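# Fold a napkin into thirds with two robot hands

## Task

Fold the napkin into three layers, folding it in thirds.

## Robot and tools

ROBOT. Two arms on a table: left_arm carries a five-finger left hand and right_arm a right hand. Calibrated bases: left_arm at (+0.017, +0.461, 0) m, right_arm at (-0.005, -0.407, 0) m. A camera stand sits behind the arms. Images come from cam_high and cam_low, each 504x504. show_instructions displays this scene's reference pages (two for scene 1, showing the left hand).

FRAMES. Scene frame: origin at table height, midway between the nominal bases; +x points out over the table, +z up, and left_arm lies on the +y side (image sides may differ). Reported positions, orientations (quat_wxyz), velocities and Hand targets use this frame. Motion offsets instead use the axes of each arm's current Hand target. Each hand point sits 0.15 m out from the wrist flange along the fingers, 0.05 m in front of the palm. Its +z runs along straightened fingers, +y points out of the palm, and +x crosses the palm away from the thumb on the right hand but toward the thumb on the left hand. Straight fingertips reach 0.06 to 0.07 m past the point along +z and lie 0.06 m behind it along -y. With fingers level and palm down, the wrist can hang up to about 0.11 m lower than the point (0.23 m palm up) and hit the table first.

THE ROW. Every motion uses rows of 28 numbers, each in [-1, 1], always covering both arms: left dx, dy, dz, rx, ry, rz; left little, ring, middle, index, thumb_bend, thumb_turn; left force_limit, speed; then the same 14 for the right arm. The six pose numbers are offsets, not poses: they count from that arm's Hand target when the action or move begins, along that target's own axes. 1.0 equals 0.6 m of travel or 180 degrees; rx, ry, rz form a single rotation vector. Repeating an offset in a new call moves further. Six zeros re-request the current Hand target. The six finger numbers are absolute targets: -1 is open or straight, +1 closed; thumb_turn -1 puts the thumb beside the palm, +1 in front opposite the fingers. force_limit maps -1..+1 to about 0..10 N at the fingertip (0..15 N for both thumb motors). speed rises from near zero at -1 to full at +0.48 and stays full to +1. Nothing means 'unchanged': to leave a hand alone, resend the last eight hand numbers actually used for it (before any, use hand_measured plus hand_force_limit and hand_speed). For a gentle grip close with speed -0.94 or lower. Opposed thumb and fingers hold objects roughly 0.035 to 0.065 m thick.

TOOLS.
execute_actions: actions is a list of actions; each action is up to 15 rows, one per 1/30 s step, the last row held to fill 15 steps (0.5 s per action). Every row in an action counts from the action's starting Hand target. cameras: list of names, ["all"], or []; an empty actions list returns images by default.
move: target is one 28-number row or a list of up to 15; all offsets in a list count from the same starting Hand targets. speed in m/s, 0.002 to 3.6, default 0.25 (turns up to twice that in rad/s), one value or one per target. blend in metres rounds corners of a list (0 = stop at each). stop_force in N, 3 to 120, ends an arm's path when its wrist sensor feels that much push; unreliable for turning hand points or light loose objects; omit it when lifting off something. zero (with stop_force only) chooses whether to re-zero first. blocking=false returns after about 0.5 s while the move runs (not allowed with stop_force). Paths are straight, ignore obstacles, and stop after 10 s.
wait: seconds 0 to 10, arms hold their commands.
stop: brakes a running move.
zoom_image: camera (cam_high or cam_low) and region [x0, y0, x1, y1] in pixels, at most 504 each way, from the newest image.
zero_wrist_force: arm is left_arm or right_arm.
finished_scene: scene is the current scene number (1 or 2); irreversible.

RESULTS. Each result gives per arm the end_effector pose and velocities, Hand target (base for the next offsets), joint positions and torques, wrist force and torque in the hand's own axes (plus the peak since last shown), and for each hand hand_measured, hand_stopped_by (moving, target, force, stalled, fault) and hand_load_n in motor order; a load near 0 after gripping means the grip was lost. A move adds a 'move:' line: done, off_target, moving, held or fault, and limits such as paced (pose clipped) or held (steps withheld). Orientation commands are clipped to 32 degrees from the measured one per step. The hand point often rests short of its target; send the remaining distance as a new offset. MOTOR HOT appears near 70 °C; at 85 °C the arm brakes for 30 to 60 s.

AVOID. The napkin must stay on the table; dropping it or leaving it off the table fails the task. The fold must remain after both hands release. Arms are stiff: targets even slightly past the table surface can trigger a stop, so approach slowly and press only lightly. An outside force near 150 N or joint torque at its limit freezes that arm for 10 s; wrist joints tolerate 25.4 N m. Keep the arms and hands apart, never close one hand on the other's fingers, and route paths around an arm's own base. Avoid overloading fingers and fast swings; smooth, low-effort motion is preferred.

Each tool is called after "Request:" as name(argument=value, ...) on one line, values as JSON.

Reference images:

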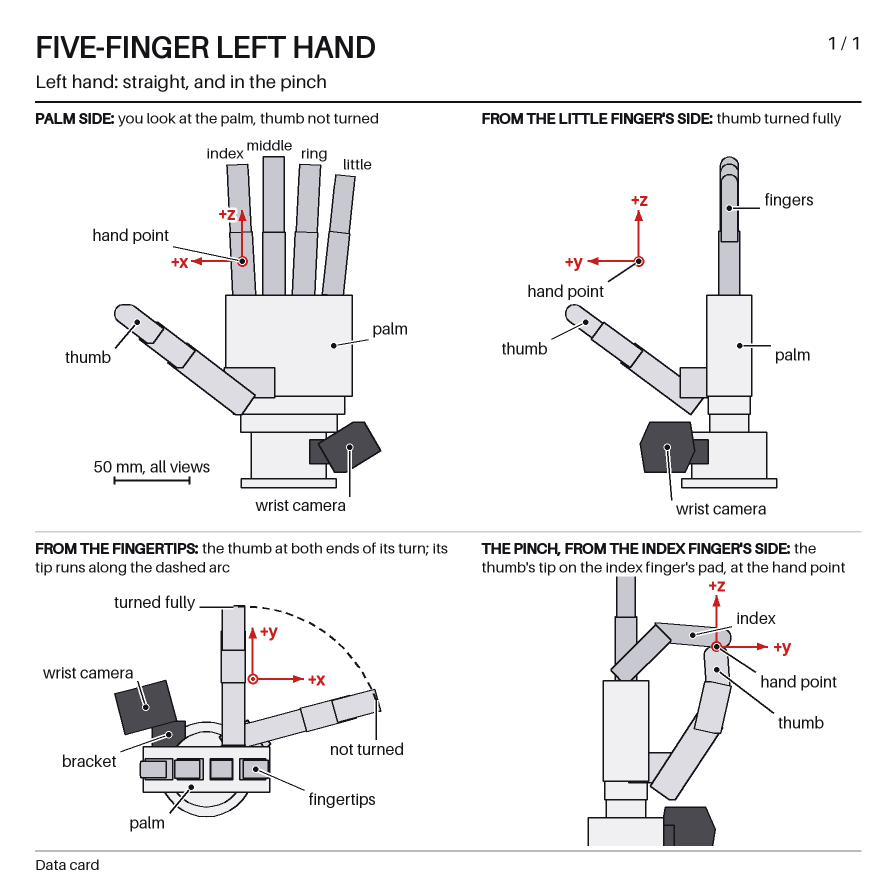

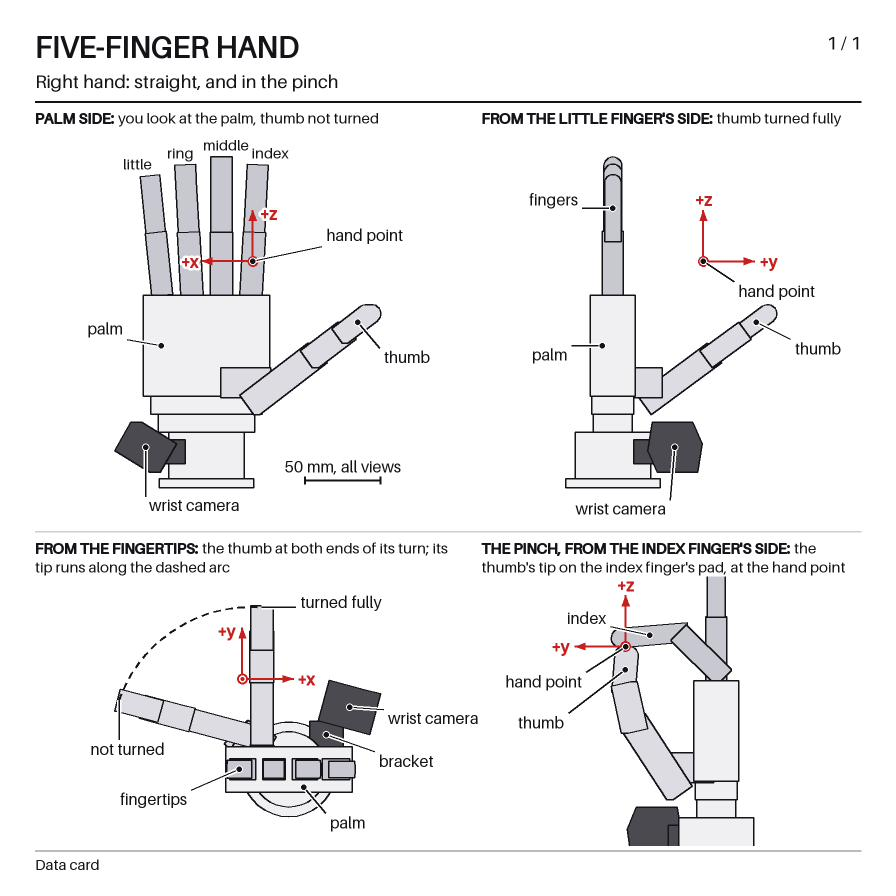

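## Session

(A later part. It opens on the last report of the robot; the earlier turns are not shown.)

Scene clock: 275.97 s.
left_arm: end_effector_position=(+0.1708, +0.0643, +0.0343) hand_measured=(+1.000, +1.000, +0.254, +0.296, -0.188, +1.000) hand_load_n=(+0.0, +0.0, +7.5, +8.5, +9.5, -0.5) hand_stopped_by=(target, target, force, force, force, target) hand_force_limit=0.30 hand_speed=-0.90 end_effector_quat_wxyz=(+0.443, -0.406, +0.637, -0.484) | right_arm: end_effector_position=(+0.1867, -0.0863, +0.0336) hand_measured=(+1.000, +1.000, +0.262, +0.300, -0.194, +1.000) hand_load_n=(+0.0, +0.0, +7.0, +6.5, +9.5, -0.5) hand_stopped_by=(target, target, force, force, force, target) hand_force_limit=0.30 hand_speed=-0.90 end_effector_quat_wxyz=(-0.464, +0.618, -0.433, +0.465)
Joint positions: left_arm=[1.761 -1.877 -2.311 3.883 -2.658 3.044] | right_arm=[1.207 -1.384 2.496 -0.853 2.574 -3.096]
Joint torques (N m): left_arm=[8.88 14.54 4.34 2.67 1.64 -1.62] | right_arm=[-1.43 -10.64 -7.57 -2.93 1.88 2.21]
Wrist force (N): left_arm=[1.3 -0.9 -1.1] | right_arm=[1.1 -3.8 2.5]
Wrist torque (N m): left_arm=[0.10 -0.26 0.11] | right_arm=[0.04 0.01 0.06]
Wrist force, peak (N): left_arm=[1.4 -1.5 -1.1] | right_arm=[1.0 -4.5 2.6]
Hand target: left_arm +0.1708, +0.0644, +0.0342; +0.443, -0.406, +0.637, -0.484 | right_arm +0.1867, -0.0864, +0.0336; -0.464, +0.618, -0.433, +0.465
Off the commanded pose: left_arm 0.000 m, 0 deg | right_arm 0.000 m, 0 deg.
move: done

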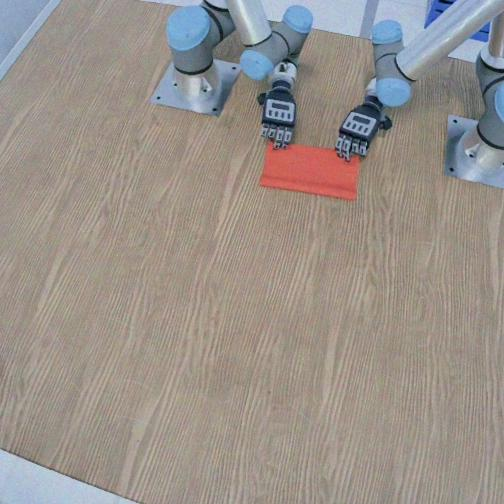

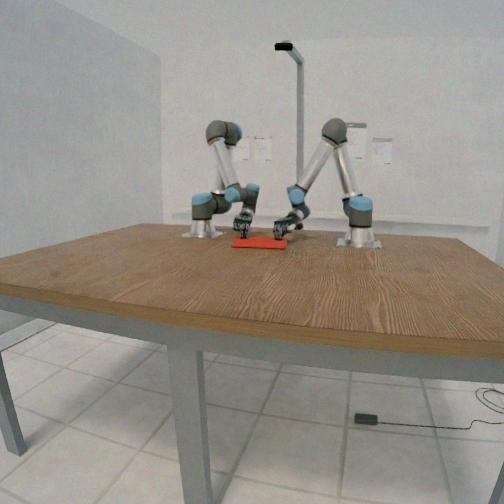

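Request:
move(target=[[-0.0158,-0.0218,0.0290,0,0,0,1,1,0.42,0.43,-0.15,1,0.3,-0.9,0.0070,-0.0236,0.0301,0,0,0,1,1,0.42,0.43,-0.15,1,0.3,-0.9],[-0.0359,-0.0414,0.0708,0,0,0,1,1,0.42,0.43,-0.15,1,0.3,-0.9,0.0149,-0.0455,0.0738,0,0,0,1,1,0.42,0.43,-0.15,1,0.3,-0.9],[-0.0499,-0.0283,0.1165,0,0,0,1,1,0.42,0.43,-0.15,1,0.3,-0.9,0.0168,-0.0347,0.1205,0,0,0,1,1,0.42,0.43,-0.15,1,0.3,-0.9]], speed=0.05, blend=0.011, cameras=["all"])

Request:
zoom_image(camera="cam_high", region=[245, 110, 365, 230])

Request:
zoom_image(camera="cam_low", region=[215, 210, 305, 260])

Scene clock: 294.03 s.
left_arm: end_effector_position=(+0.2474, +0.0714, +0.0460) hand_measured=(+1.000, +1.000, +0.254, +0.296, -0.188, +1.000) hand_load_n=(+0.0, +0.0, +7.5, +8.0, +9.5, -1.0) hand_stopped_by=(target, target, force, force, force, target) hand_force_limit=0.30 hand_speed=-0.90 end_effector_quat_wxyz=(+0.443, -0.406, +0.637, -0.484) | right_arm: end_effector_position=(+0.2614, -0.0797, +0.0457) hand_measured=(+1.000, +1.000, +0.262, +0.300, -0.194, +1.000) hand_load_n=(+0.0, +0.0, +7.0, +6.5, +9.5, -0.5) hand_stopped_by=(target, target, force, force, force, target) hand_force_limit=0.30 hand_speed=-0.90 end_effector_quat_wxyz=(-0.464, +0.618, -0.433, +0.465)
Joint positions: left_arm=[2.023 -1.794 -2.369 3.954 -2.404 3.16] | right_arm=[0.938 -1.431 2.487 -0.868 2.312 -3.189]
Joint torques (N m): left_arm=[-10.54 31.4 19.06 -2.16 -2.77 -1.39] | right_arm=[11.69 -27.18 -12.65 2.17 3.02 1.99]
Wrist force (N): left_arm=[0.8 -1.0 -1.3] | right_arm=[1.0 -3.6 3.1]
Wrist torque (N m): left_arm=[0.08 -0.19 -0.09] | right_arm=[0.08 0.00 0.13]
Wrist force, peak (N): left_arm=[1.5 -1.1 -1.6] | right_arm=[0.9 -4.1 3.0]
Hand target: left_arm +0.2475, +0.0713, +0.0461; +0.443, -0.406, +0.637, -0.484 | right_arm +0.2613, -0.0797, +0.0457; -0.464, +0.618, -0.433, +0.465
Off the commanded pose: left_arm 0.000 m, 0 deg | right_arm 0.000 m, 0 deg.
move: done

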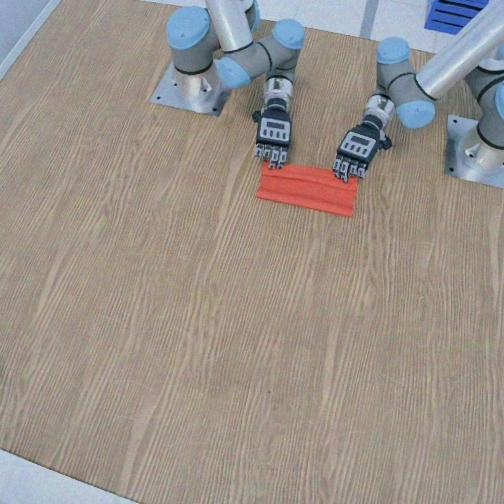

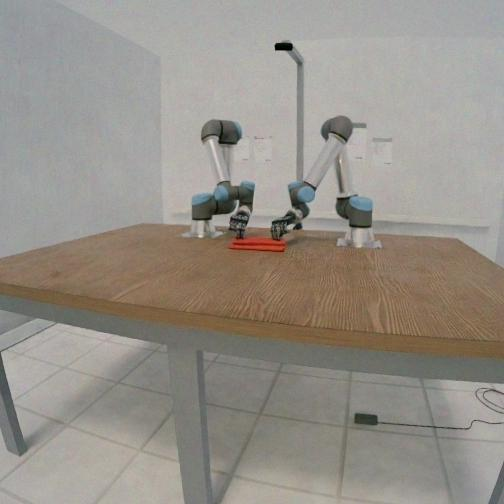

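Scaled by 4.200 from the camera's 504x504 image, which has a finer 720x720 frame.

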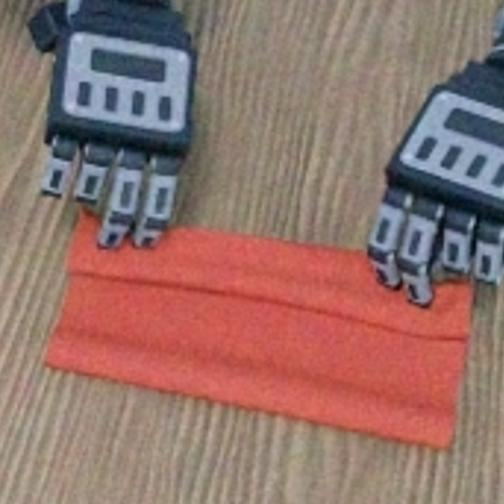

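Scaled by 5.600 from the camera's 504x504 image, which has a finer 720x720 frame.

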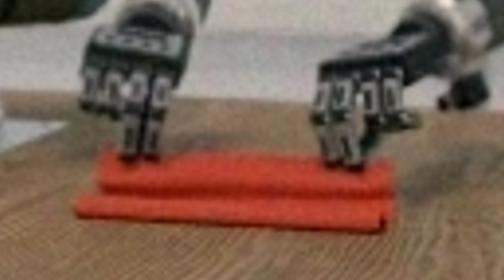

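Request:
move(target=[-0.0057,-0.0325,-0.0046,0,0,0,1,1,0.42,0.43,-0.15,1,0.3,-0.9,0.0057,-0.0325,-0.0046,0,0,0,1,1,0.42,0.43,-0.15,1,0.3,-0.9], speed=0.05, cameras=["all"])

Request:
zoom_image(camera="cam_high", region=[245, 110, 365, 230])

Request:
zoom_image(camera="cam_low", region=[215, 210, 305, 260])

Scene clock: 307.57 s.
left_arm: end_effector_position=(+0.2475, +0.0712, +0.0662) hand_measured=(+1.000, +1.000, +0.254, +0.296, -0.188, +1.000) hand_load_n=(+0.0, +0.0, +7.5, +8.0, +9.5, -1.0) hand_stopped_by=(target, target, force, force, force, target) hand_force_limit=0.30 hand_speed=-0.90 end_effector_quat_wxyz=(+0.443, -0.406, +0.637, -0.484) | right_arm: end_effector_position=(+0.2614, -0.0796, +0.0658) hand_measured=(+1.000, +1.000, +0.262, +0.300, -0.194, +1.000) hand_load_n=(+0.0, +0.0, +7.0, +6.5, +9.5, -0.5) hand_stopped_by=(target, target, force, force, force, target) hand_force_limit=0.30 hand_speed=-0.90 end_effector_quat_wxyz=(-0.464, +0.617, -0.433, +0.465)
Joint positions: left_arm=[2.023 -1.738 -2.353 3.882 -2.404 3.16] | right_arm=[0.938 -1.496 2.469 -0.785 2.312 -3.189]
Joint torques (N m): left_arm=[-3.09 11.62 5.11 2.83 1.53 -1.59] | right_arm=[8.42 -8.27 -0.32 -3.62 1.51 1.77]
Wrist force (N): left_arm=[1.3 -0.7 -1.2] | right_arm=[1.0 -4.2 2.8]
Wrist torque (N m): left_arm=[0.13 -0.26 -0.07] | right_arm=[-0.03 0.01 0.08]
Wrist force, peak (N): left_arm=[1.2 -1.2 -1.4] | right_arm=[0.7 -4.4 2.8]
Hand target: left_arm +0.2475, +0.0713, +0.0661; +0.443, -0.406, +0.637, -0.484 | right_arm +0.2613, -0.0797, +0.0656; -0.464, +0.618, -0.433, +0.465
Off the commanded pose: left_arm 0.000 m, 0 deg | right_arm 0.000 m, 0 deg.
move: done

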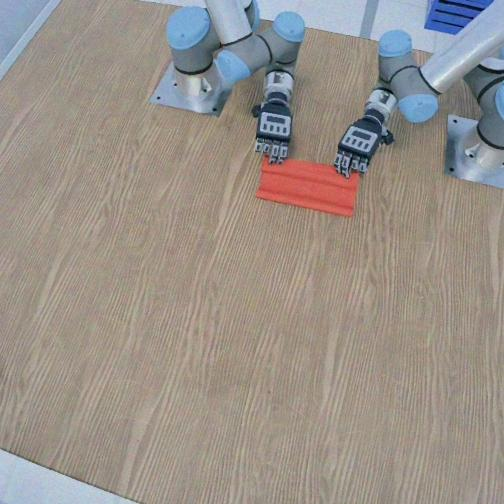

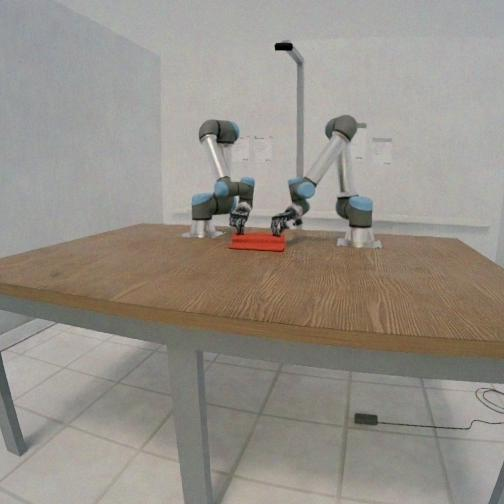

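Scaled by 4.200 from the camera's 504x504 image, which has a finer 720x720 frame.

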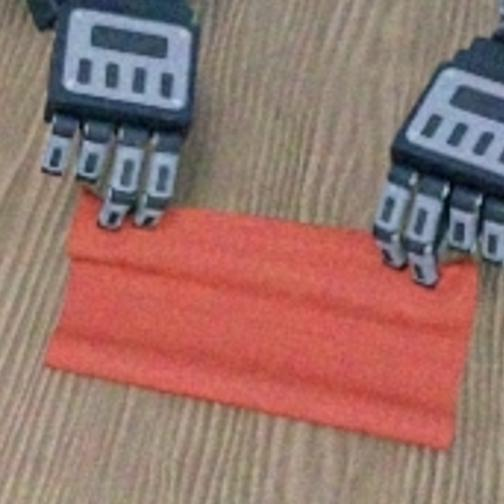

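Scaled by 5.600 from the camera's 504x504 image, which has a finer 720x720 frame.

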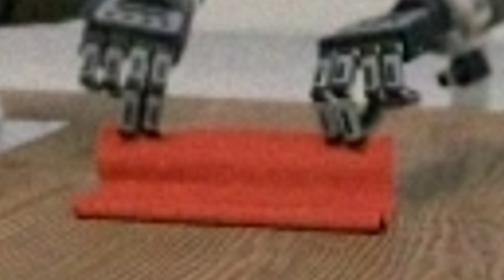

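Request:
move(target=[[-0.0083,0.0025,0.0292,0,0,0,1,1,0.42,0.43,-0.15,1,0.3,-0.9,0.0033,0.0021,0.0252,0,0,0,1,1,0.42,0.43,-0.15,1,0.3,-0.9],[-0.0155,0.0114,0.0592,0,0,0,1,1,0.42,0.43,-0.15,1,0.3,-0.9,0.0054,0.0108,0.0513,0,0,0,1,1,0.42,0.43,-0.15,1,0.3,-0.9]], speed=0.04, blend=0.007, cameras=["all"])

Request:
zoom_image(camera="cam_high", region=[245, 120, 365, 240])

Request:
zoom_image(camera="cam_low", region=[215, 210, 305, 260])

Scene clock: 343.77 s.
left_arm: end_effector_position=(+0.2835, +0.0724, +0.0560) hand_measured=(+1.000, +1.000, +0.254, +0.296, -0.188, +1.000) hand_load_n=(+0.0, +0.0, +7.5, +8.0, +10.0, -1.0) hand_stopped_by=(target, target, force, force, force, target) hand_force_limit=0.30 hand_speed=-0.90 end_effector_quat_wxyz=(+0.443, -0.406, +0.637, -0.484) end_effector_velocity=(-0.001, +0.000, +0.000) end_effector_angular_velocity=(+0.001, +0.001, +0.002) | right_arm: end_effector_position=(+0.2914, -0.0788, +0.0556) hand_measured=(+1.000, +1.000, +0.262, +0.300, -0.194, +1.000) hand_load_n=(+0.0, +0.0, +7.0, +6.5, +9.5, -0.5) hand_stopped_by=(target, target, force, force, force, target) hand_force_limit=0.30 hand_speed=-0.90 end_effector_quat_wxyz=(-0.464, +0.618, -0.433, +0.465)
Joint positions: left_arm=[2.137 -1.764 -2.362 3.939 -2.292 3.191] | right_arm=[0.843 -1.453 2.464 -0.837 2.218 -3.211]
Joint velocities: left_arm=[-0.003 0.001 0.001 -0.005 -0.005 -0.001] | right_arm=[within noise]
Joint torques (N m): left_arm=[-9.69 29.46 5.76 -1.52 -3.19 -0.16] | right_arm=[12.5 -26.55 -17.32 1.95 3.2 0.06]
Wrist force (N): left_arm=[1.3 -0.7 -1.0] | right_arm=[0.9 -3.7 2.9]
Wrist torque (N m): left_arm=[0.10 -0.25 -0.07] | right_arm=[0.05 0.02 0.12]
Wrist force, peak (N): left_arm=[1.6 -0.8 -1.4] | right_arm=[0.7 -3.9 3.3]
Hand target: left_arm +0.2834, +0.0724, +0.0561; +0.443, -0.406, +0.637, -0.484 | right_arm +0.2913, -0.0789, +0.0556; -0.464, +0.618, -0.433, +0.465
Off the commanded pose: left_arm 0.000 m, 0 deg | right_arm 0.000 m, 0 deg.
move: done

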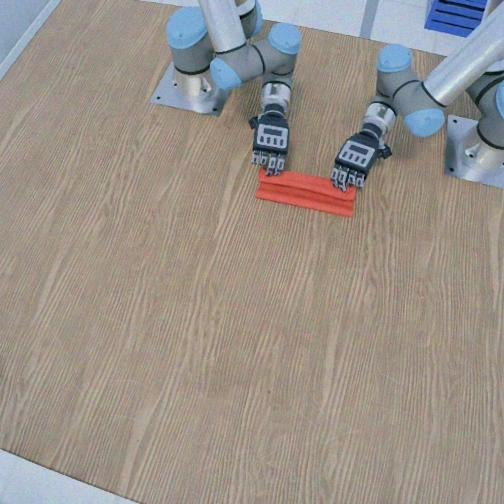

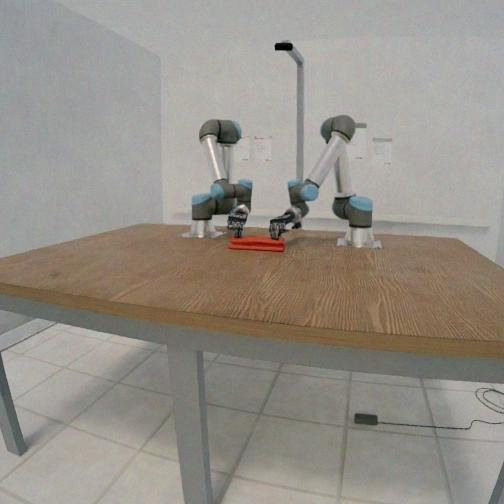

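Scaled by 4.200 from the camera's 504x504 image, which has a finer 720x720 frame.

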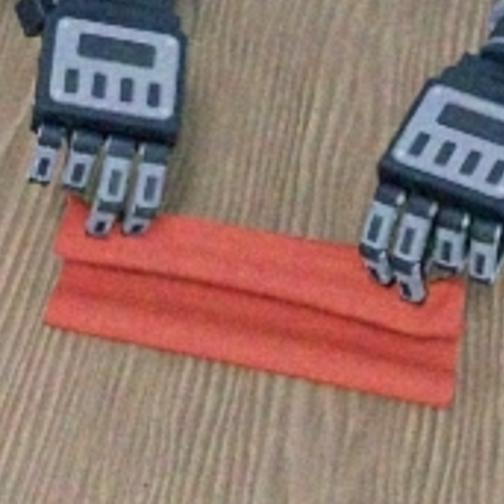

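Scaled by 5.600 from the camera's 504x504 image, which has a finer 720x720 frame.

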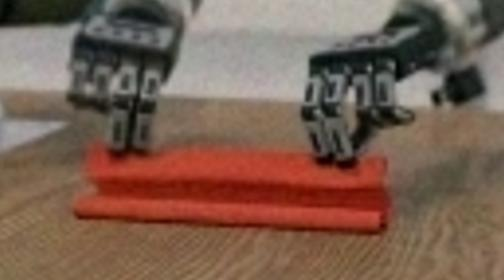

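Request:
move(target=[[-0.0056,0.0140,0.0287,0,0,0,1,1,0.42,0.43,-0.15,1,0.3,-0.9,0.0012,0.0135,0.0268,0,0,0,1,1,0.42,0.43,-0.15,1,0.3,-0.9],[-0.0089,0.0348,0.0546,0,0,0,1,1,0.42,0.43,-0.15,1,0.3,-0.9,0.0008,0.0338,0.0513,0,0,0,1,1,0.42,0.43,-0.15,1,0.3,-0.9]], speed=0.04, blend=0.007, cameras=["all"])

Request:
zoom_image(camera="cam_high", region=[245, 120, 365, 240])

Request:
zoom_image(camera="cam_low", region=[215, 210, 305, 260])

Scene clock: 350.47 s.
left_arm: end_effector_position=(+0.3145, +0.0732, +0.0320) hand_measured=(+1.000, +1.000, +0.254, +0.296, -0.188, +1.000) hand_load_n=(+0.0, +0.0, +7.5, +8.0, +10.0, -0.5) hand_stopped_by=(target, target, force, force, force, target) hand_force_limit=0.30 hand_speed=-0.90 end_effector_quat_wxyz=(+0.443, -0.406, +0.637, -0.484) end_effector_velocity=(-0.001, +0.001, +0.001) end_effector_angular_velocity=(+0.003, +0.000, +0.003) | right_arm: end_effector_position=(+0.3195, -0.0780, +0.0317) hand_measured=(+1.000, +1.000, +0.262, +0.300, -0.194, +1.000) hand_load_n=(+0.0, +0.0, +7.0, +6.5, +9.5, -0.5) hand_stopped_by=(target, target, force, force, force, target) hand_force_limit=0.30 hand_speed=-0.90 end_effector_quat_wxyz=(-0.464, +0.618, -0.433, +0.465) end_effector_velocity=(-0.001, -0.001, +0.000) end_effector_angular_velocity=(-0.003, +0.003, -0.002)
Joint positions: left_arm=[2.228 -1.839 -2.368 4.033 -2.203 3.212] | right_arm=[0.765 -1.359 2.459 -0.936 2.141 -3.227]
Joint velocities: left_arm=[-0.003 0.003 0.001 -0.006 -0.006 0.001] | right_arm=[0.002 -0.003 0.001 0.006 0.003 0]
Joint torques (N m): left_arm=[-11.58 32.58 4.23 -2.34 -2.53 0.72] | right_arm=[10.35 -28.11 -16.08 1.36 2.55 -1.02]
Wrist force (N): left_arm=[1.3 -0.8 -1.1] | right_arm=[0.8 -3.9 3.0]
Wrist torque (N m): left_arm=[0.09 -0.25 -0.06] | right_arm=[0.00 0.01 0.08]
Wrist force, peak (N): left_arm=[1.8 -0.8 -1.2] | right_arm=[1.0 -4.0 3.3]
Hand target: left_arm +0.3144, +0.0733, +0.0321; +0.443, -0.406, +0.637, -0.484 | right_arm +0.3193, -0.0780, +0.0317; -0.464, +0.618, -0.433, +0.465
Off the commanded pose: left_arm 0.000 m, 0 deg | right_arm 0.000 m, 0 deg.
move: done

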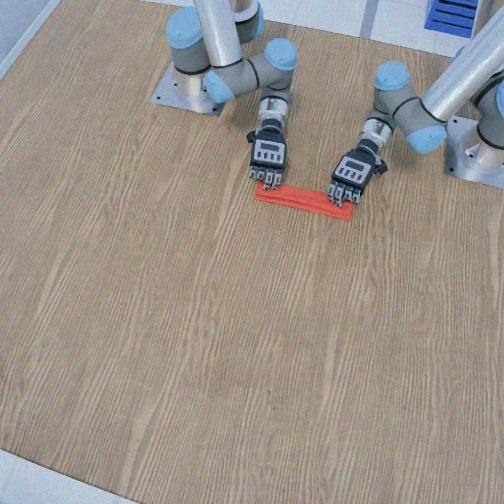

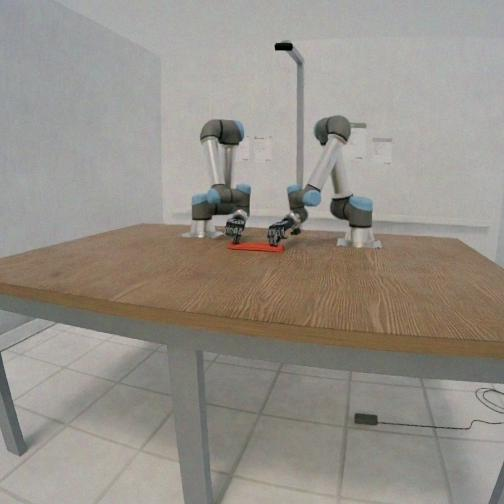

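Scaled by 4.200 from the camera's 504x504 image, which has a finer 720x720 frame.

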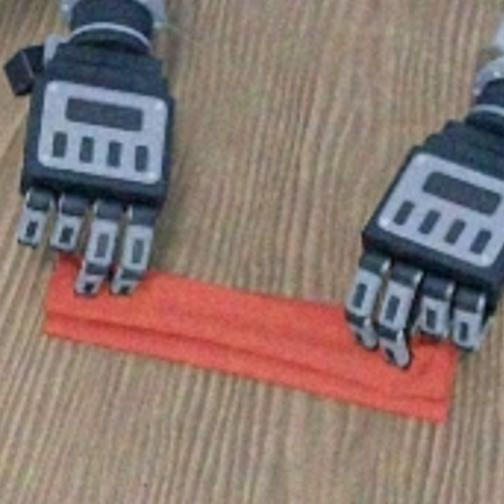

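Scaled by 5.600 from the camera's 504x504 image, which has a finer 720x720 frame.

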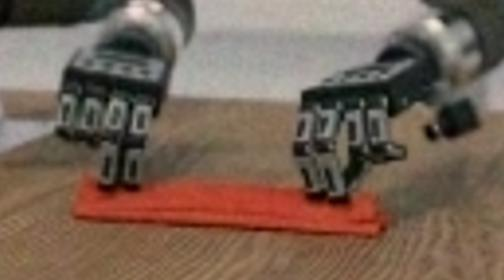

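Request:
zoom_image(camera="cam_low", region=[265, 230, 295, 260])

Request:
zoom_image(camera="cam_high", region=[250, 175, 290, 215])

Request:
zoom_image(camera="cam_high", region=[290, 180, 330, 220])

Request:
zoom_image(camera="cam_high", region=[320, 190, 360, 230])

Scaled by 16.800 from the camera's 504x504 image, which has a finer 720x720 frame.

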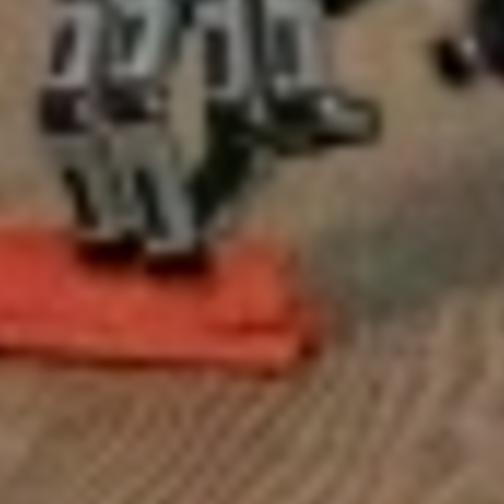

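Scaled by 12.600 from the camera's 504x504 image, which has a finer 720x720 frame.

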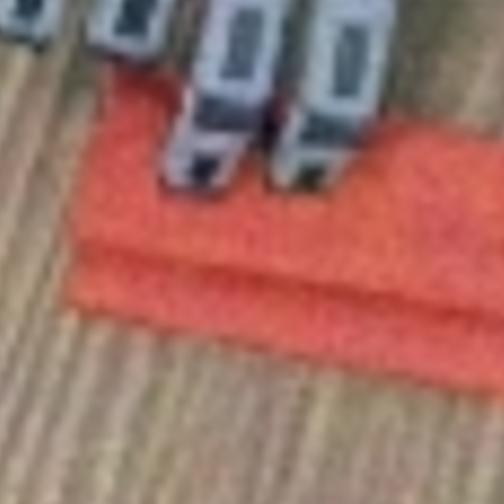

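Scaled by 12.600 from the camera's 504x504 image, which has a finer 720x720 frame.

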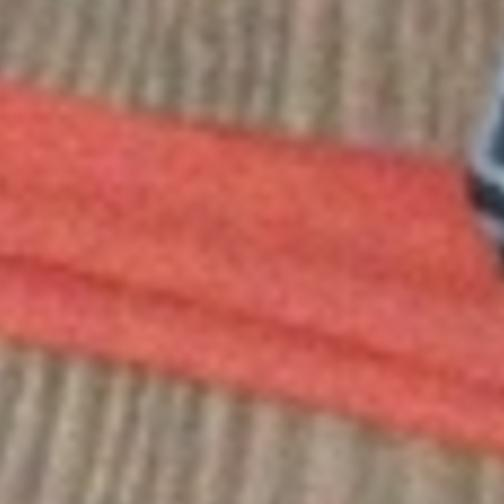

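Scaled by 12.600 from the camera's 504x504 image, which has a finer 720x720 frame.

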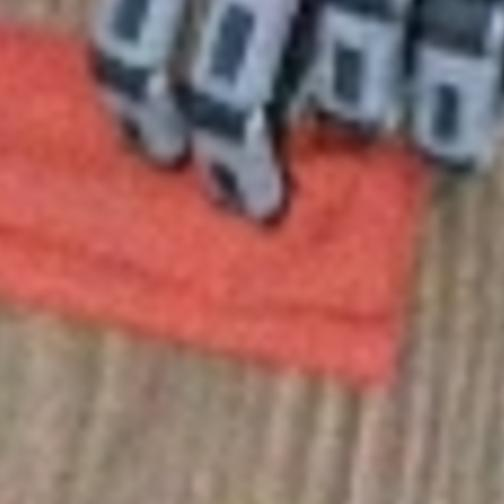

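Request:
move(target=[-0.0066,0.0122,0.0306,0,0,0,1,1,0.42,0.43,-0.15,1,0.3,-0.9,0.0015,0.0118,0.0266,0,0,0,1,1,0.42,0.43,-0.15,1,0.3,-0.9], speed=0.03, cameras=["all"])

Request:
zoom_image(camera="cam_high", region=[245, 140, 365, 260])

Request:
zoom_image(camera="cam_low", region=[215, 215, 305, 265])

Scene clock: 379.10 s.
left_arm: end_effector_position=(+0.3326, +0.0737, +0.0230) hand_measured=(+1.000, +1.000, +0.254, +0.296, -0.188, +1.000) hand_load_n=(+0.0, +0.0, +7.5, +8.0, +9.5, -1.0) hand_stopped_by=(target, target, force, force, force, target) hand_force_limit=0.30 hand_speed=-0.90 end_effector_quat_wxyz=(+0.443, -0.406, +0.637, -0.484) end_effector_velocity=(+0.000, +0.000, +0.001) end_effector_angular_velocity=(-0.002, -0.002, +0.003) | right_arm: end_effector_position=(+0.3345, -0.0775, +0.0228) hand_measured=(+1.000, +1.000, +0.262, +0.300, -0.194, +1.000) hand_load_n=(+0.0, +0.0, +7.0, +6.5, +9.5, -0.5) hand_stopped_by=(target, target, force, force, force, target) hand_force_limit=0.30 hand_speed=-0.90 end_effector_quat_wxyz=(-0.464, +0.617, -0.433, +0.465)
Joint positions: left_arm=[2.277 -1.872 -2.362 4.066 -2.154 3.223] | right_arm=[0.727 -1.319 2.448 -0.969 2.103 -3.234]
Joint velocities: left_arm=[-0.002 0.002 0.001 -0.001 -0.005 -0.001] | right_arm=[within noise]
Joint torques (N m): left_arm=[-12.16 32.35 8.04 -1.81 -3.15 0.81] | right_arm=[10.7 -30.97 -9.64 1.5 2.66 -1.35]
Wrist force (N): left_arm=[1.6 -1.0 -1.0] | right_arm=[0.9 -3.8 3.1]
Wrist torque (N m): left_arm=[0.07 -0.30 -0.03] | right_arm=[0.02 -0.03 0.11]
Wrist force, peak (N): left_arm=[1.5 -1.2 -1.4] | right_arm=[1.3 -4.2 3.3]
Hand target: left_arm +0.3324, +0.0738, +0.0230; +0.443, -0.406, +0.637, -0.484 | right_arm +0.3343, -0.0775, +0.0227; -0.464, +0.618, -0.433, +0.465
Off the commanded pose: left_arm 0.000 m, 0 deg | right_arm 0.000 m, 0 deg.
move: done

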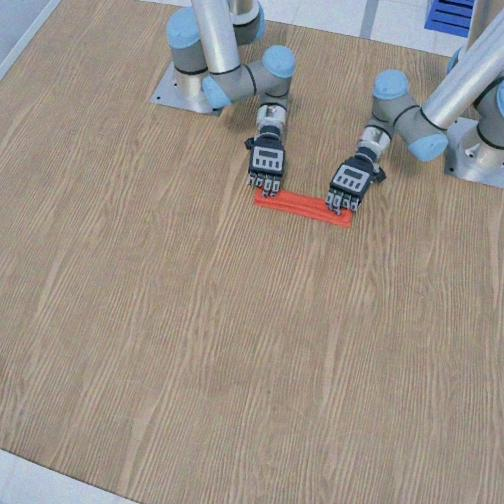

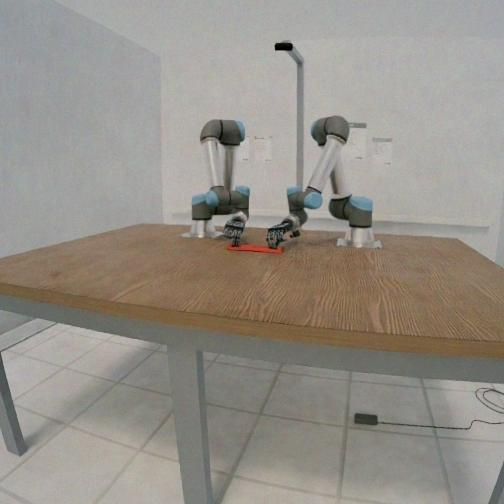

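Scaled by 4.200 from the camera's 504x504 image, which has a finer 720x720 frame.

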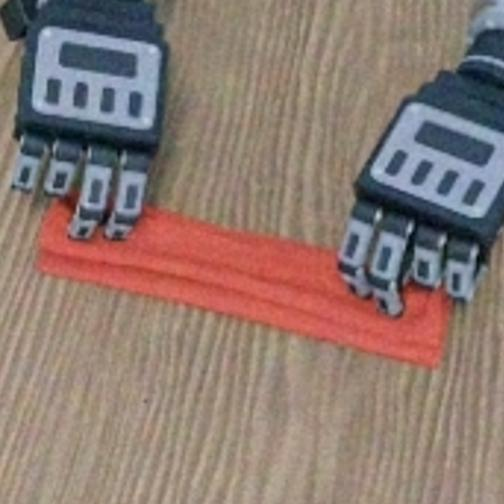

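Scaled by 5.600 from the camera's 504x504 image, which has a finer 720x720 frame.

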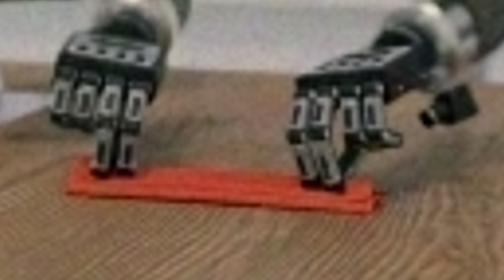

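Request:
move(target=[-0.0057,-0.0325,-0.0046,0,0,0,1,1,0.42,0.43,-0.15,1,0.3,-0.9,0.0057,-0.0325,-0.0046,0,0,0,1,1,0.42,0.43,-0.15,1,0.3,-0.9], speed=0.05, cameras=["all"])

Request:
zoom_image(camera="cam_high", region=[245, 140, 365, 260])

Request:
zoom_image(camera="cam_low", region=[215, 215, 305, 265])

Scene clock: 396.23 s.
left_arm: end_effector_position=(+0.3325, +0.0737, +0.0431) hand_measured=(+1.000, +1.000, +0.254, +0.296, -0.188, +1.000) hand_load_n=(+0.0, +0.0, +7.5, +8.0, +10.0, -1.0) hand_stopped_by=(target, target, force, force, force, target) hand_force_limit=0.30 hand_speed=-0.90 end_effector_quat_wxyz=(+0.443, -0.406, +0.637, -0.484) | right_arm: end_effector_position=(+0.3344, -0.0774, +0.0428) hand_measured=(+1.000, +1.000, +0.262, +0.300, -0.194, +1.000) hand_load_n=(+0.0, +0.0, +7.0, +6.5, +9.5, -0.5) hand_stopped_by=(target, target, force, force, force, target) hand_force_limit=0.30 hand_speed=-0.90 end_effector_quat_wxyz=(-0.464, +0.617, -0.433, +0.465)
Joint positions: left_arm=[2.277 -1.814 -2.351 3.996 -2.155 3.223] | right_arm=[0.727 -1.385 2.436 -0.891 2.104 -3.234]
Joint torques (N m): left_arm=[-6.64 13.63 4.7 3.7 -2.1 0.28] | right_arm=[9.09 -11.8 -5.23 -3.12 2.09 -1.23]
Wrist force (N): left_arm=[1.5 -1.0 -1.5] | right_arm=[1.0 -3.8 2.8]
Wrist torque (N m): left_arm=[0.08 -0.29 -0.05] | right_arm=[0.04 -0.01 0.10]
Wrist force, peak (N): left_arm=[1.6 -1.0 -1.5] | right_arm=[1.5 -4.4 2.5]
Hand target: left_arm +0.3325, +0.0738, +0.0430; +0.443, -0.406, +0.637, -0.484 | right_arm +0.3343, -0.0775, +0.0427; -0.464, +0.618, -0.433, +0.465
Off the commanded pose: left_arm 0.000 m, 0 deg | right_arm 0.000 m, 0 deg.
move: done

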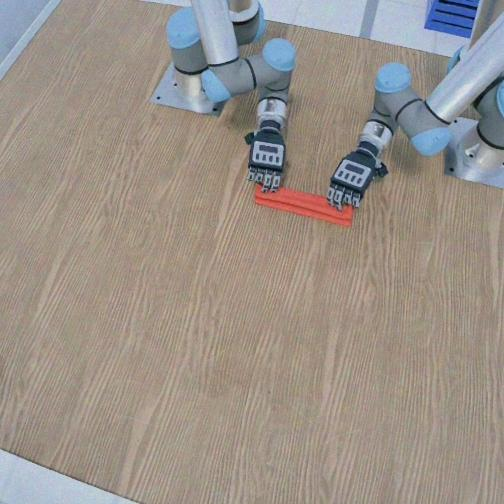

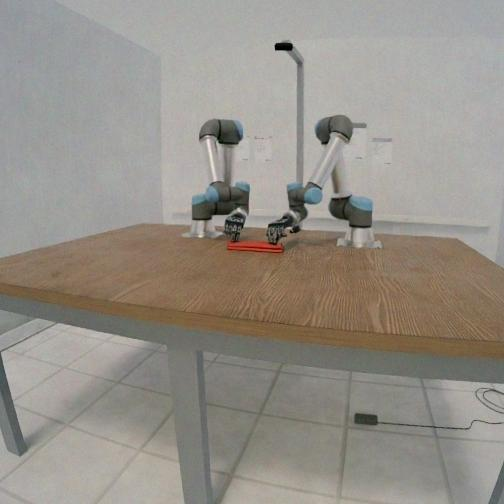

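Scaled by 4.200 from the camera's 504x504 image, which has a finer 720x720 frame.

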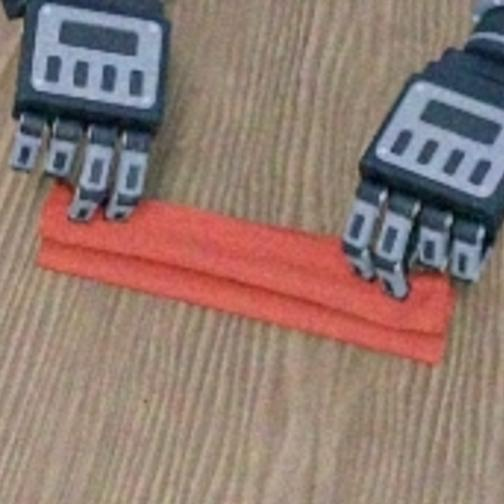

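Scaled by 5.600 from the camera's 504x504 image, which has a finer 720x720 frame.

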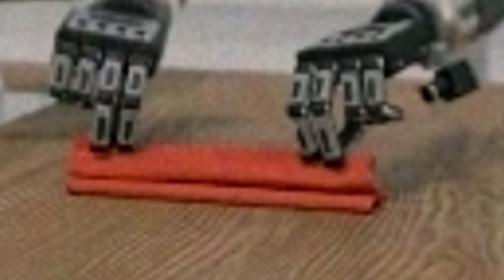

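Request:
move(target=[-0.0166,-0.0251,0.0364,0,0,0,1,1,0.42,0.43,-0.15,1,0.3,-0.9,0.0107,-0.0263,0.0377,0,0,0,1,1,0.42,0.43,-0.15,1,0.3,-0.9], speed=0.15, cameras=["all"])

Request:
zoom_image(camera="cam_high", region=[245, 140, 365, 260])

Request:
zoom_image(camera="cam_low", region=[215, 215, 305, 265])

Scene clock: 401.90 s.
left_arm: end_effector_position=(+0.3575, +0.0745, +0.0565) hand_measured=(+1.000, +1.000, +0.254, +0.296, -0.188, +1.000) hand_load_n=(+0.0, +0.0, +7.5, +8.0, +10.0, -0.5) hand_stopped_by=(target, target, force, force, force, target) hand_force_limit=0.30 hand_speed=-0.90 end_effector_quat_wxyz=(+0.443, -0.406, +0.637, -0.484) end_effector_velocity=(-0.001, +0.001, -0.001) end_effector_angular_velocity=(+0.000, -0.002, +0.003) | right_arm: end_effector_position=(+0.3594, -0.0768, +0.0563) hand_measured=(+1.000, +1.000, +0.262, +0.300, -0.194, +1.000) hand_load_n=(+0.0, +0.0, +7.0, +6.5, +9.5, -0.5) hand_stopped_by=(target, target, force, force, force, target) hand_force_limit=0.30 hand_speed=-0.90 end_effector_quat_wxyz=(-0.464, +0.618, -0.433, +0.465) end_effector_velocity=(+0.000, +0.000, +0.000) end_effector_angular_velocity=(+0.002, -0.004, -0.001)
Joint positions: left_arm=[2.341 -1.79 -2.322 3.95 -2.091 3.235] | right_arm=[0.669 -1.404 2.396 -0.837 2.047 -3.244]
Joint velocities: left_arm=[-0.003 -0.001 -0.003 0.006 -0.006 0] | right_arm=[0.003 0.001 0.001 -0.007 0.005 -0.001]
Joint torques (N m): left_arm=[-9.76 12.6 5.09 3.56 -2.62 -0.24] | right_arm=[10.8 -13.12 -0.45 -3.57 2.53 0.55]
Wrist force (N): left_arm=[1.2 -0.7 -1.4] | right_arm=[0.9 -3.5 2.4]
Wrist torque (N m): left_arm=[0.13 -0.24 -0.06] | right_arm=[0.13 0.04 0.11]
Wrist force, peak (N): left_arm=[1.5 -0.5 -1.8] | right_arm=[0.9 -4.1 3.0]
Hand target: left_arm +0.3575, +0.0745, +0.0564; +0.443, -0.406, +0.637, -0.484 | right_arm +0.3593, -0.0768, +0.0561; -0.464, +0.618, -0.433, +0.465
Off the commanded pose: left_arm 0.000 m, 0 deg | right_arm 0.000 m, 0 deg.
move: done

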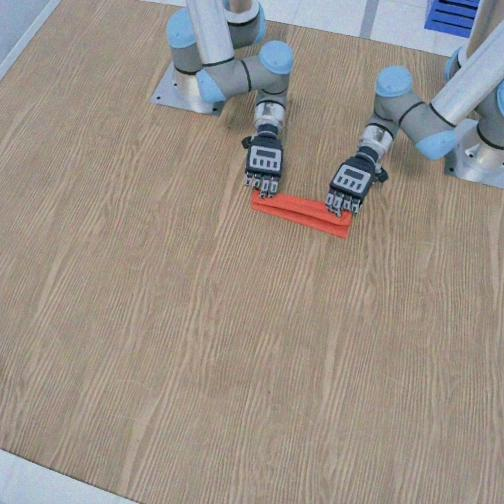

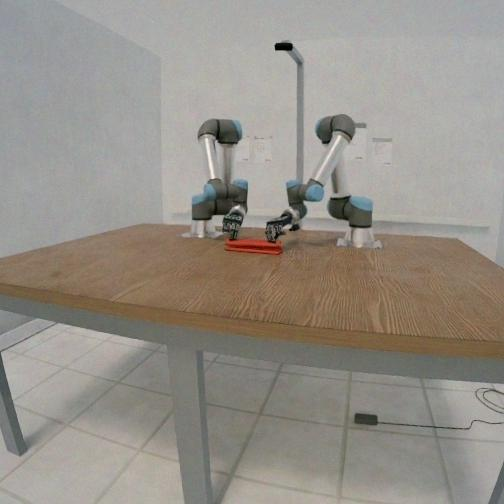

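Scaled by 4.200 from the camera's 504x504 image, which has a finer 720x720 frame.

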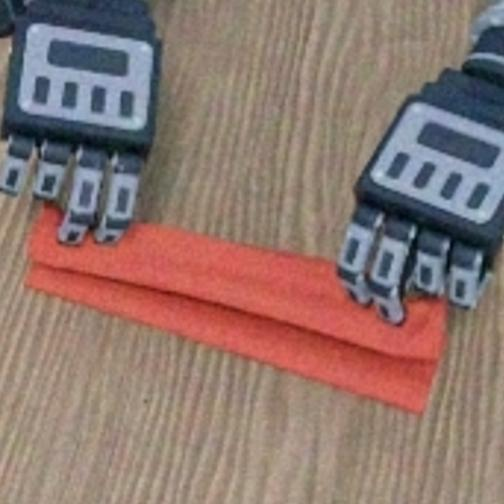

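Scaled by 5.600 from the camera's 504x504 image, which has a finer 720x720 frame.

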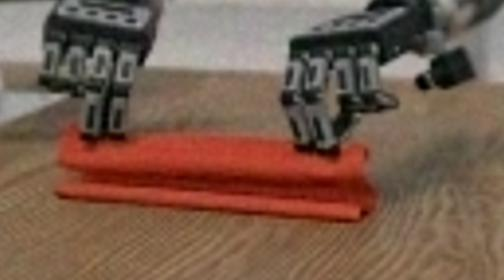

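Request:
move(target=[0,0,0,0,0,0,1,1,0.42,0.43,-0.15,1,0.3,-0.9,-0.0097,0.0553,0.0079,0,0,0,1,1,0.42,0.43,-0.15,1,0.3,-0.9], speed=0.04)

Request:
move(target=[0,0,0,0,0,0,1,1,0.42,0.43,-0.15,1,0.3,-0.9,-0.0024,0.0138,0.0020,0,0,0,1,1,0.42,0.43,-0.15,1,0.3,-0.9], speed=0.006, stop_force=10, cameras=["all"])

Request:
zoom_image(camera="cam_high", region=[240, 150, 360, 270])

Request:
zoom_image(camera="cam_low", region=[215, 215, 305, 265])

Scene clock: 417.80 s.
left_arm: end_effector_position=(+0.3575, +0.0745, +0.0564) hand_measured=(+1.000, +1.000, +0.254, +0.296, -0.188, +1.000) hand_load_n=(+0.0, +0.0, +7.5, +8.0, +9.5, -1.0) hand_stopped_by=(target, target, force, force, force, target) hand_force_limit=0.30 hand_speed=-0.90 end_effector_quat_wxyz=(+0.443, -0.406, +0.637, -0.484) | right_arm: end_effector_position=(+0.3593, -0.0768, +0.0220) hand_measured=(+1.000, +1.000, +0.262, +0.300, -0.194, +1.000) hand_load_n=(+0.0, +0.0, +7.0, +6.5, +9.5, +0.0) hand_stopped_by=(target, target, force, force, force, target) hand_force_limit=0.30 hand_speed=-0.90 end_effector_quat_wxyz=(-0.464, +0.618, -0.433, +0.464)
Joint positions: left_arm=[2.341 -1.79 -2.322 3.951 -2.092 3.235] | right_arm=[0.669 -1.3 2.419 -0.964 2.047 -3.244]
Joint torques (N m): left_arm=[-11.39 13.55 5.2 3.58 -2.66 -1.05] | right_arm=[-11.73 -32.04 -11.15 1.49 -2.02 -1.68]
Wrist force (N): left_arm=[1.3 -0.8 -1.1] | right_arm=[0.8 -3.6 2.8]
Wrist torque (N m): left_arm=[0.09 -0.21 -0.07] | right_arm=[0.10 -0.01 0.13]
Wrist force, peak (N): left_arm=[1.2 -1.2 -1.5] | right_arm=[1.3 -4.0 2.6]
Hand target: left_arm +0.3575, +0.0745, +0.0564; +0.443, -0.406, +0.637, -0.484 | right_arm +0.3593, -0.0768, +0.0221; -0.464, +0.618, -0.433, +0.465
Off the commanded pose: left_arm 0.000 m, 0 deg | right_arm 0.000 m, 0 deg.
move: done

Scene clock: 419.93 s.
left_arm: end_effector_position=(+0.3575, +0.0745, +0.0564) hand_measured=(+1.000, +1.000, +0.254, +0.296, -0.188, +1.000) hand_load_n=(+0.5, +0.0, +8.0, +8.5, +10.0, -0.5) hand_stopped_by=(target, target, force, force, force, target) hand_force_limit=0.30 hand_speed=-0.90 end_effector_quat_wxyz=(+0.443, -0.406, +0.637, -0.484) | right_arm: end_effector_position=(+0.3594, -0.0768, +0.0141) hand_measured=(+1.000, +1.000, +0.262, +0.300, -0.194, +1.000) hand_load_n=(+0.0, +0.0, +8.0, +4.5, +8.5, -2.0) hand_stopped_by=(target, target, force, force, force, target) hand_force_limit=0.30 hand_speed=-0.90 end_effector_quat_wxyz=(-0.464, +0.618, -0.433, +0.465)
Joint positions: left_arm=[2.341 -1.79 -2.322 3.951 -2.092 3.235] | right_arm=[0.669 -1.274 2.423 -0.993 2.047 -3.244]
Joint torques (N m): left_arm=[-10.76 13.68 5.48 3.48 -2.65 -0.6] | right_arm=[-9.53 -27.18 -12.51 3.31 -1.68 -2.25]
Wrist force (N): left_arm=[1.2 -0.9 -0.9] | right_arm=[1.8 -13.2 2.0]
Wrist torque (N m): left_arm=[0.07 -0.19 -0.08] | right_arm=[-0.27 0.03 -0.04]
Wrist force, peak (N): left_arm=[1.7 -0.9 -1.5] | right_arm=[2.9 -15.7 1.0]
Hand target: left_arm +0.3575, +0.0745, +0.0564; +0.443, -0.406, +0.637, -0.484 | right_arm +0.3594, -0.0768, +0.0142; -0.464, +0.618, -0.433, +0.465 (not the last commanded pose)
Off the commanded pose: left_arm 0.000 m, 0 deg | right_arm 0.001 m, 0 deg.
move: contact (right_arm)

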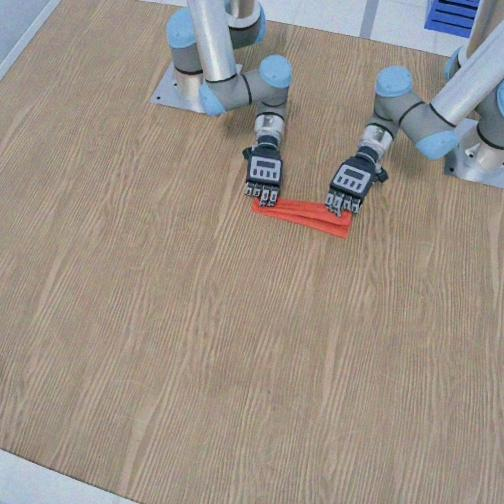

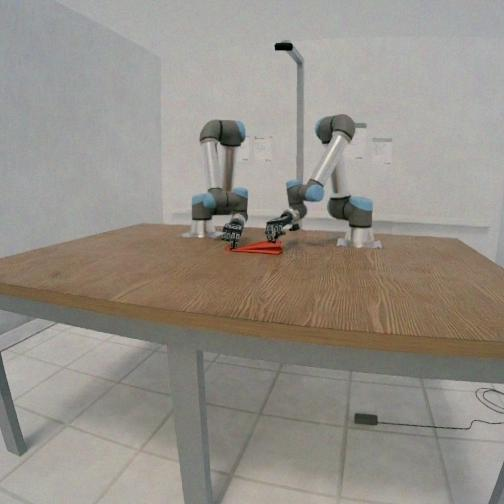

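Scaled by 4.200 from the camera's 504x504 image, which has a finer 720x720 frame.

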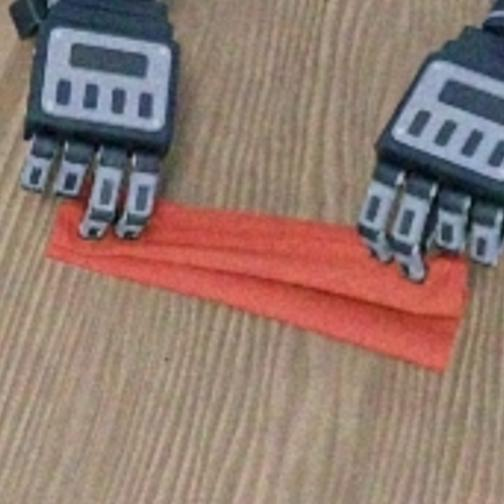

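Scaled by 5.600 from the camera's 504x504 image, which has a finer 720x720 frame.

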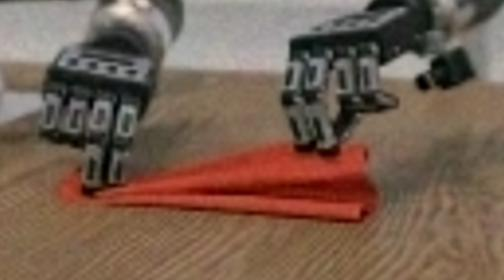

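Request:
move(target=[-0.0166,-0.0251,0.0364,0,0,0,1,1,0.42,0.43,-0.15,1,0.3,-0.9,0,0,0,0,0,0,1,1,0.42,0.43,-0.15,1,0.3,-0.9], speed=0.04, cameras=["all"])

Request:
zoom_image(camera="cam_high", region=[240, 150, 360, 270])

Request:
zoom_image(camera="cam_low", region=[215, 215, 305, 265])

Scene clock: 424.67 s.
left_arm: end_effector_position=(+0.3825, +0.0753, +0.0698) hand_measured=(+1.000, +1.000, +0.254, +0.296, -0.188, +1.000) hand_load_n=(+0.0, +0.0, +7.5, +8.5, +10.0, -0.5) hand_stopped_by=(target, target, force, force, force, target) hand_force_limit=0.30 hand_speed=-0.90 end_effector_quat_wxyz=(+0.443, -0.406, +0.637, -0.484) end_effector_velocity=(-0.001, +0.001, +0.000) end_effector_angular_velocity=(-0.001, -0.001, +0.004) | right_arm: end_effector_position=(+0.3594, -0.0768, +0.0142) hand_measured=(+1.000, +1.000, +0.262, +0.300, -0.194, +1.000) hand_load_n=(+0.0, +0.0, +8.0, +4.5, +8.0, -2.0) hand_stopped_by=(target, target, force, force, force, target) hand_force_limit=0.30 hand_speed=-0.90 end_effector_quat_wxyz=(-0.464, +0.618, -0.433, +0.465)
Joint positions: left_arm=[2.4 -1.772 -2.288 3.903 -2.033 3.245] | right_arm=[0.669 -1.274 2.423 -0.993 2.047 -3.244]
Joint velocities: left_arm=[-0.002 0 -0.003 0.005 -0.006 -0.001] | right_arm=[within noise]
Joint torques (N m): left_arm=[-12.26 16.1 5.12 4.04 -2.76 0.56] | right_arm=[-2.41 -28.29 -18 2.28 1.34 -1.43]
Wrist force (N): left_arm=[2.0 -0.4 -1.4] | right_arm=[2.3 -13.3 1.8]
Wrist torque (N m): left_arm=[0.15 -0.26 -0.07] | right_arm=[-0.27 -0.05 -0.01]
Wrist force, peak (N): left_arm=[1.9 -0.9 -1.3] | right_arm=[2.4 -13.4 1.9]
Hand target: left_arm +0.3824, +0.0753, +0.0697; +0.443, -0.406, +0.637, -0.484 | right_arm +0.3594, -0.0768, +0.0142; -0.464, +0.618, -0.433, +0.465
Off the commanded pose: left_arm 0.000 m, 0 deg | right_arm 0.000 m, 0 deg.
move: done

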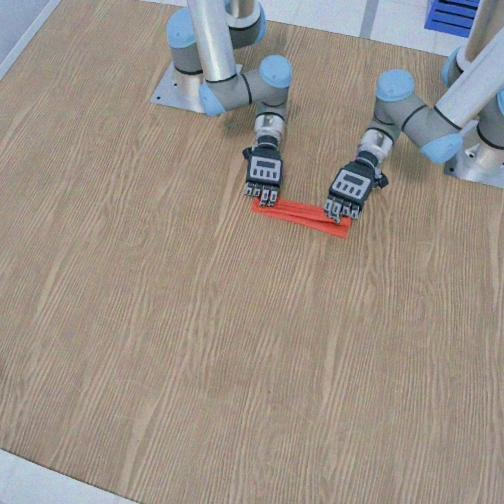

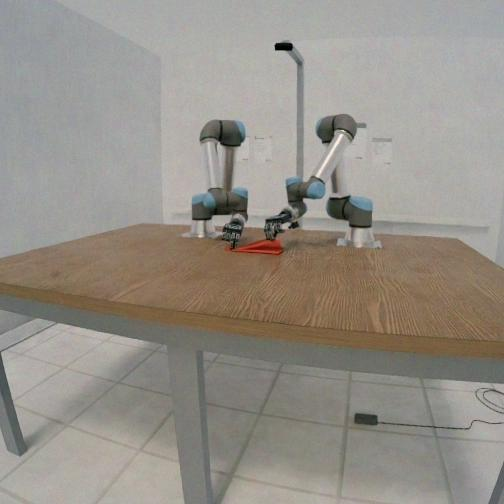

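Scaled by 4.200 from the camera's 504x504 image, which has a finer 720x720 frame.

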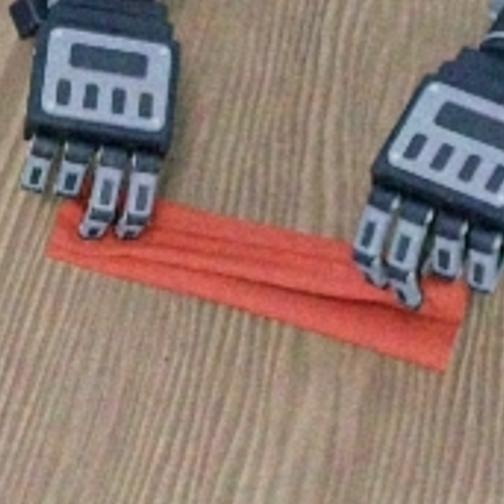

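Scaled by 5.600 from the camera's 504x504 image, which has a finer 720x720 frame.

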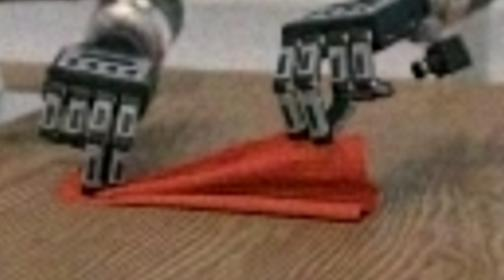

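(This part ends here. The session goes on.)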